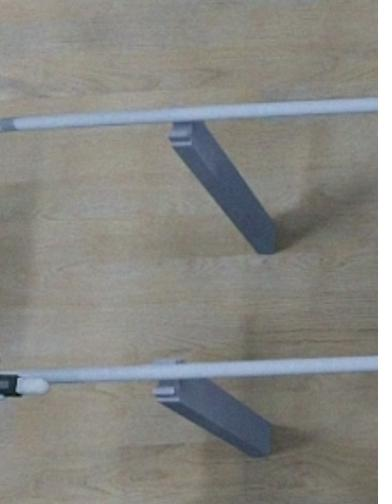

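Scaled by 2.520 from the camera's 896x504 image, which has a finer 1280x720 frame.

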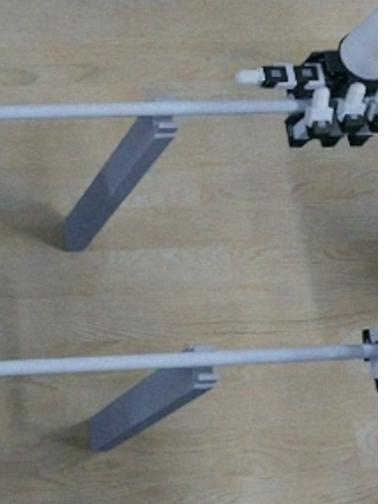

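>>> zoom_image(camera="cam_high", region=[270, 165, 330, 205])

>>> zoom_image(camera="cam_high", region=[265, 260, 325, 300])

>>> zoom_image(camera="cam_high", region=[590, 150, 650, 190])

>>> zoom_image(camera="cam_high", region=[600, 250, 660, 290])

Scaled by 8.400 from the camera's 896x504 image, which has a finer 1280x720 frame.

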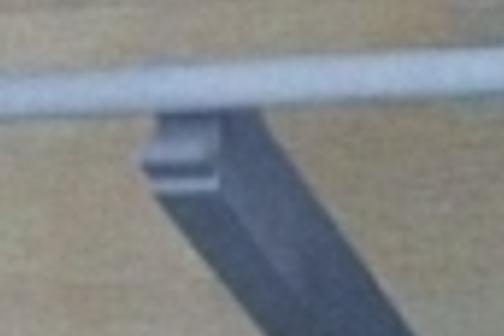

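Scaled by 8.400 from the camera's 896x504 image, which has a finer 1280x720 frame.

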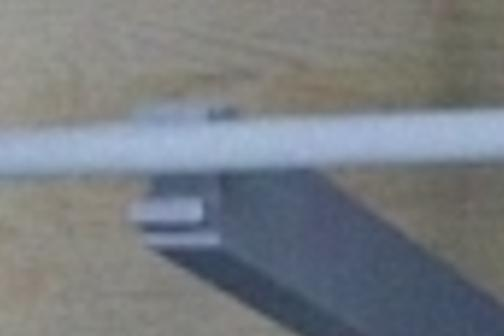

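Scaled by 8.400 from the camera's 896x504 image, which has a finer 1280x720 frame.

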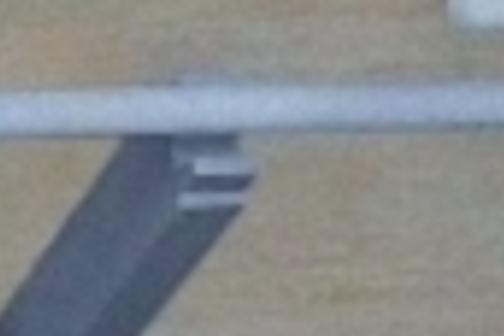

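Scaled by 8.400 from the camera's 896x504 image, which has a finer 1280x720 frame.

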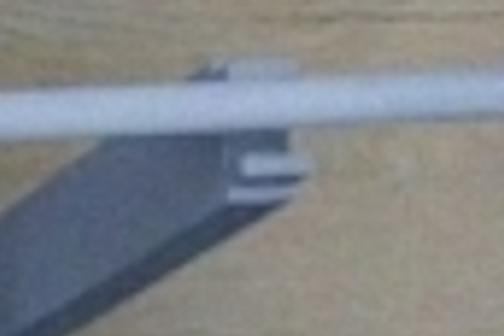

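>>> move(arm1={"joints":{"joint2_rad":1.6318,"joint4_rad":1.1853,"joint6_rad":0.3245},"min_time_s":1.2}, arm2={"joints":{"joint2_rad":1.6346,"joint4_rad":0.9899,"joint6_rad":0.5171},"min_time_s":1.2}, arm3={"joints":{"joint1_rad":0.3564,"joint2_rad":1.7267,"joint4_rad":0.8450,"joint6_rad":0.5700,"joint7_rad":-1.2404},"min_time_s":1.2}, arm4={"joints":{"joint2_rad":1.6664,"joint4_rad":0.8351,"joint6_rad":0.6401},"min_time_s":1.2}, cameras=["cam_high","cam_low"])

>>> zoom_image(camera="cam_high", region=[270, 165, 330, 205])

>>> zoom_image(camera="cam_high", region=[265, 260, 325, 300])

>>> zoom_image(camera="cam_high", region=[590, 150, 650, 190])

>>> zoom_image(camera="cam_high", region=[600, 250, 660, 290])

>>> zoom_image(camera="cam_low", region=[230, 270, 350, 350])

>>> zoom_image(camera="cam_low", region=[600, 270, 720, 350])

Scene clock: 144.70 s.
Joint torques (N m): arm1=[-1.18 -24.06 1.31 -4.32 1.38 -1.19 1.15] | arm2=[-2.03 -24.36 1.38 -3.53 -0.62 -0.21 0.03] | arm3=[0.91 -23 0.39 -2.98 0.03 0.24 0.52] | arm4=[0.9 -26.31 -0.9 -5.78 -0.12 0 -0.23]
Motor temperatures (°C): arm1=[40 35 32 37 40 38 47] | arm2=[34 33 37 38 39 45 46] | arm3=[36 39 35 40 41 42 38] | arm4=[31 38 32 36 38 37 43]
Flange force (N): arm1=[-1.0 0.3 0.2] | arm2=[-6.3 -1.9 3.4] | arm3=[7.3 -0.2 3.9] | arm4=[0.2 1.6 3.2]
move: arm1 done; arm2 done; arm3 done; arm4 done
Joint velocities: within noise
arm1.joint_positions: joint1_rad=-0.350 joint2_rad=+1.632 joint3_rad=+0.000 joint4_rad=+1.185 joint5_rad=+0.000 joint6_rad=+0.325 joint7_rad=-1.943 hand_index_mcp=-0.468 hand_index_abd=+0.003 hand_index_pip=-0.760 hand_index_dip=+0.002 hand_middle_mcp=-0.596 hand_middle_abd=+0.000 hand_middle_pip=-0.717 hand_middle_dip=+0.306 hand_ring_mcp=-0.589 hand_ring_abd=+0.000 hand_ring_pip=-0.725 hand_ring_dip=+0.304 hand_thumb_cmc=+0.721 hand_thumb_axl=+0.660 hand_thumb_mcp=+0.224 hand_thumb_ipl=+0.168 hand_current_limit=+0.700 hand_speed=-0.600
arm1.joint_status: all done
arm1.hand_state: blocked,goal,goal,blocked,blocked,goal,blocked,goal,blocked,goal,blocked,goal,goal,goal,goal,goal
arm1.index_mcp_current_ma: 347
arm1.index_abd_current_ma: 3
arm1.index_pip_current_ma: -20
arm1.index_dip_current_ma: -71
arm1.middle_mcp_current_ma: 311
arm1.middle_abd_current_ma: 0
arm1.middle_pip_current_ma: 87
arm1.middle_dip_current_ma: 11
arm1.ring_mcp_current_ma: 343
arm1.ring_abd_current_ma: 0
arm1.ring_pip_current_ma: 60
arm1.ring_dip_current_ma: 6
arm1.thumb_cmc_current_ma: 12
arm1.thumb_axl_current_ma: -52
arm1.thumb_mcp_current_ma: -4
arm1.thumb_ipl_current_ma: 0
arm1.hand_goal_index_mcp: -0.560
arm1.hand_goal_index_abd: 0.000
arm1.hand_goal_index_pip: -0.750
arm1.hand_goal_index_dip: 0.030
arm1.hand_goal_middle_mcp: -0.680
arm1.hand_goal_middle_abd: 0.000
arm1.hand_goal_middle_pip: -0.750
arm1.hand_goal_middle_dip: 0.300
arm1.hand_goal_ring_mcp: -0.680
arm1.hand_goal_ring_abd: 0.000
arm1.hand_goal_ring_pip: -0.750
arm1.hand_goal_ring_dip: 0.300
arm1.hand_goal_thumb_cmc: 0.714
arm1.hand_goal_thumb_axl: 0.678
arm1.hand_goal_thumb_mcp: 0.226
arm1.hand_goal_thumb_ipl: 0.168
arm1.hand: x=-0.9643 y=+0.3226 z=+0.4806 quat_wxyz=(-0.002, +1.000, +0.000, +0.005) (m; scene frame)
arm2.joint_positions: joint1_rad=-0.398 joint2_rad=+1.635 joint3_rad=+0.000 joint4_rad=+0.990 joint5_rad=+0.000 joint6_rad=+0.517 joint7_rad=+1.153 hand_index_mcp=-0.578 hand_index_abd=+0.005 hand_index_pip=-0.718 hand_index_dip=+0.305 hand_middle_mcp=-0.603 hand_middle_abd=+0.000 hand_middle_pip=-0.709 hand_middle_dip=+0.307 hand_ring_mcp=-0.599 hand_ring_abd=-0.001 hand_ring_pip=-0.715 hand_ring_dip=+0.309 hand_thumb_cmc=+0.739 hand_thumb_axl=+0.665 hand_thumb_mcp=+0.223 hand_thumb_ipl=+0.168 hand_current_limit=+0.700 hand_speed=-0.600
arm2.joint_status: all done
arm2.hand_state: blocked,goal,blocked,goal,blocked,goal,blocked,goal,blocked,goal,blocked,goal,blocked,goal,goal,goal
arm2.index_mcp_current_ma: 184
arm2.index_abd_current_ma: 2
arm2.index_pip_current_ma: 37
arm2.index_dip_current_ma: 2
arm2.middle_mcp_current_ma: 167
arm2.middle_abd_current_ma: 0
arm2.middle_pip_current_ma: 55
arm2.middle_dip_current_ma: 3
arm2.ring_mcp_current_ma: 182
arm2.ring_abd_current_ma: 0
arm2.ring_pip_current_ma: 42
arm2.ring_dip_current_ma: 5
arm2.thumb_cmc_current_ma: 25
arm2.thumb_axl_current_ma: -12
arm2.thumb_mcp_current_ma: -1
arm2.thumb_ipl_current_ma: 0
arm2.hand_goal_index_mcp: -0.660
arm2.hand_goal_index_abd: 0.000
arm2.hand_goal_index_pip: -0.750
arm2.hand_goal_index_dip: 0.300
arm2.hand_goal_middle_mcp: -0.680
arm2.hand_goal_middle_abd: 0.000
arm2.hand_goal_middle_pip: -0.750
arm2.hand_goal_middle_dip: 0.300
arm2.hand_goal_ring_mcp: -0.680
arm2.hand_goal_ring_abd: 0.000
arm2.hand_goal_ring_pip: -0.750
arm2.hand_goal_ring_dip: 0.300
arm2.hand_goal_thumb_cmc: 0.714
arm2.hand_goal_thumb_axl: 0.678
arm2.hand_goal_thumb_mcp: 0.226
arm2.hand_goal_thumb_ipl: 0.168
arm2.hand: x=-0.8829 y=+0.0561 z=+0.4799 quat_wxyz=(+0.000, +0.000, +1.000, +0.000) (m; scene frame)
arm3.joint_positions: joint1_rad=+0.356 joint2_rad=+1.727 joint3_rad=+0.000 joint4_rad=+0.845 joint5_rad=+0.000 joint6_rad=+0.570 joint7_rad=-1.240 hand_index_mcp=-0.468 hand_index_abd=+0.000 hand_index_pip=-0.741 hand_index_dip=-0.050 hand_middle_mcp=-0.584 hand_middle_abd=+0.000 hand_middle_pip=-0.725 hand_middle_dip=+0.299 hand_ring_mcp=-0.682 hand_ring_abd=+0.000 hand_ring_pip=-0.560 hand_ring_dip=+0.204 hand_thumb_cmc=+0.716 hand_thumb_axl=+0.666 hand_thumb_mcp=+0.224 hand_thumb_ipl=+0.168 hand_current_limit=+0.700 hand_speed=-0.600
arm3.joint_status: all done
arm3.hand_state: blocked,goal,goal,goal,blocked,goal,blocked,goal,blocked,goal,blocked,goal,goal,goal,goal,goal
arm3.index_mcp_current_ma: 367
arm3.index_abd_current_ma: 0
arm3.index_pip_current_ma: 40
arm3.index_dip_current_ma: -90
arm3.middle_mcp_current_ma: 283
arm3.middle_abd_current_ma: 0
arm3.middle_pip_current_ma: 115
arm3.middle_dip_current_ma: -3
arm3.ring_mcp_current_ma: 294
arm3.ring_abd_current_ma: 2
arm3.ring_pip_current_ma: 101
arm3.ring_dip_current_ma: 17
arm3.thumb_cmc_current_ma: 10
arm3.thumb_axl_current_ma: -63
arm3.thumb_mcp_current_ma: -13
arm3.thumb_ipl_current_ma: -2
arm3.hand_goal_index_mcp: -0.540
arm3.hand_goal_index_abd: 0.000
arm3.hand_goal_index_pip: -0.750
arm3.hand_goal_index_dip: -0.030
arm3.hand_goal_middle_mcp: -0.640
arm3.hand_goal_middle_abd: 0.000
arm3.hand_goal_middle_pip: -0.750
arm3.hand_goal_middle_dip: 0.300
arm3.hand_goal_ring_mcp: -0.740
arm3.hand_goal_ring_abd: 0.000
arm3.hand_goal_ring_pip: -0.582
arm3.hand_goal_ring_dip: 0.200
arm3.hand_goal_thumb_cmc: 0.714
arm3.hand_goal_thumb_axl: 0.678
arm3.hand_goal_thumb_mcp: 0.226
arm3.hand_goal_thumb_ipl: 0.168
arm3.hand: x=+0.9195 y=+0.0560 z=+0.4799 quat_wxyz=(-0.004, +0.000, -1.000, +0.007) (m; scene frame)
arm4.joint_positions: joint1_rad=+0.217 joint2_rad=+1.666 joint3_rad=+0.000 joint4_rad=+0.835 joint5_rad=+0.000 joint6_rad=+0.640 joint7_rad=+1.806 hand_index_mcp=-0.471 hand_index_abd=+0.001 hand_index_pip=-0.753 hand_index_dip=-0.012 hand_middle_mcp=-0.602 hand_middle_abd=+0.001 hand_middle_pip=-0.712 hand_middle_dip=+0.310 hand_ring_mcp=-0.600 hand_ring_abd=+0.000 hand_ring_pip=-0.711 hand_ring_dip=+0.302 hand_thumb_cmc=+0.719 hand_thumb_axl=+0.659 hand_thumb_mcp=+0.224 hand_thumb_ipl=+0.168 hand_current_limit=+0.700 hand_speed=-0.600
arm4.joint_status: all done
arm4.hand_state: blocked,goal,goal,blocked,blocked,goal,blocked,goal,blocked,goal,blocked,goal,goal,goal,goal,goal
arm4.index_mcp_current_ma: 259
arm4.index_abd_current_ma: 0
arm4.index_pip_current_ma: -2
arm4.index_dip_current_ma: -54
arm4.middle_mcp_current_ma: 212
arm4.middle_abd_current_ma: 0
arm4.middle_pip_current_ma: 69
arm4.middle_dip_current_ma: 9
arm4.ring_mcp_current_ma: 221
arm4.ring_abd_current_ma: 0
arm4.ring_pip_current_ma: 70
arm4.ring_dip_current_ma: 1
arm4.thumb_cmc_current_ma: 4
arm4.thumb_axl_current_ma: -32
arm4.thumb_mcp_current_ma: -2
arm4.thumb_ipl_current_ma: 0
arm4.hand_goal_index_mcp: -0.560
arm4.hand_goal_index_abd: 0.000
arm4.hand_goal_index_pip: -0.750
arm4.hand_goal_index_dip: 0.020
arm4.hand_goal_middle_mcp: -0.680
arm4.hand_goal_middle_abd: 0.000
arm4.hand_goal_middle_pip: -0.750
arm4.hand_goal_middle_dip: 0.300
arm4.hand_goal_ring_mcp: -0.680
arm4.hand_goal_ring_abd: 0.000
arm4.hand_goal_ring_pip: -0.750
arm4.hand_goal_ring_dip: 0.300
arm4.hand_goal_thumb_cmc: 0.714
arm4.hand_goal_thumb_axl: 0.678
arm4.hand_goal_thumb_mcp: 0.226
arm4.hand_goal_thumb_ipl: 0.168
arm4.hand: x=+0.8298 y=+0.3218 z=+0.4800 quat_wxyz=(-0.001, -1.000, +0.000, +0.004) (m; scene frame)
pictures: cam_high, cam_low
Images, in order (width x height): cam_high 896x504, cam_low 896x504.

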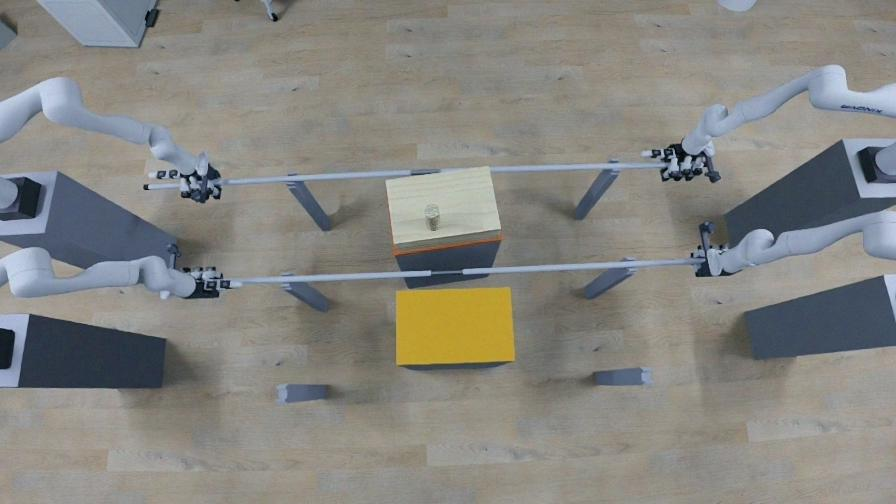

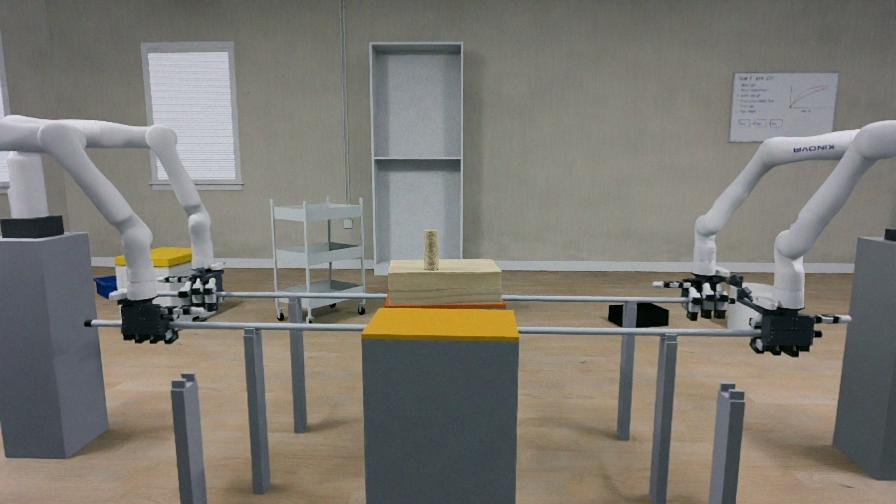

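Scaled by 8.400 from the camera's 896x504 image, which has a finer 1280x720 frame.

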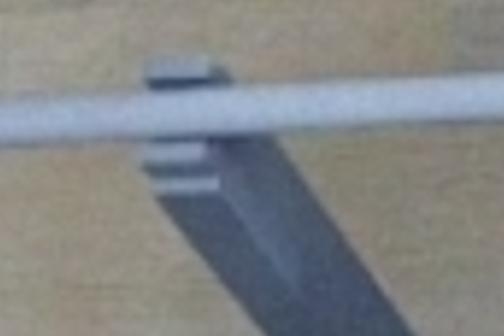

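Scaled by 8.400 from the camera's 896x504 image, which has a finer 1280x720 frame.

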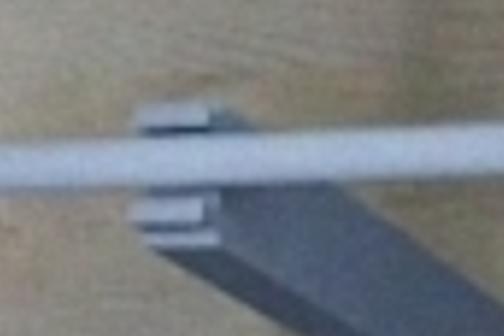

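Scaled by 8.400 from the camera's 896x504 image, which has a finer 1280x720 frame.

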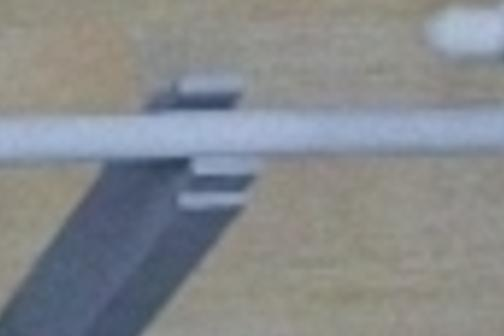

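Scaled by 8.400 from the camera's 896x504 image, which has a finer 1280x720 frame.

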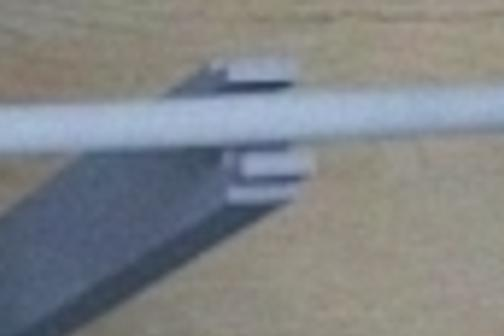

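Scaled by 4.200 from the camera's 896x504 image, which has a finer 1280x720 frame.

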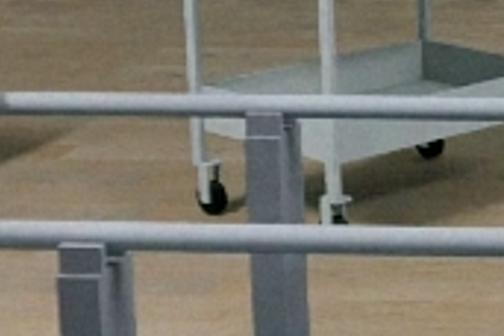

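Scaled by 4.200 from the camera's 896x504 image, which has a finer 1280x720 frame.

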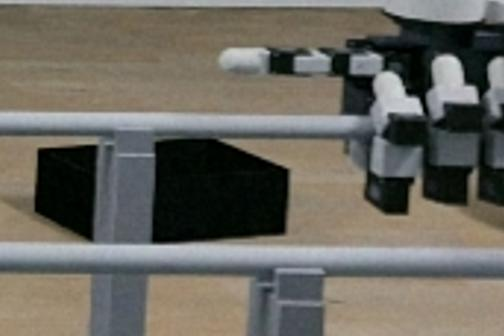

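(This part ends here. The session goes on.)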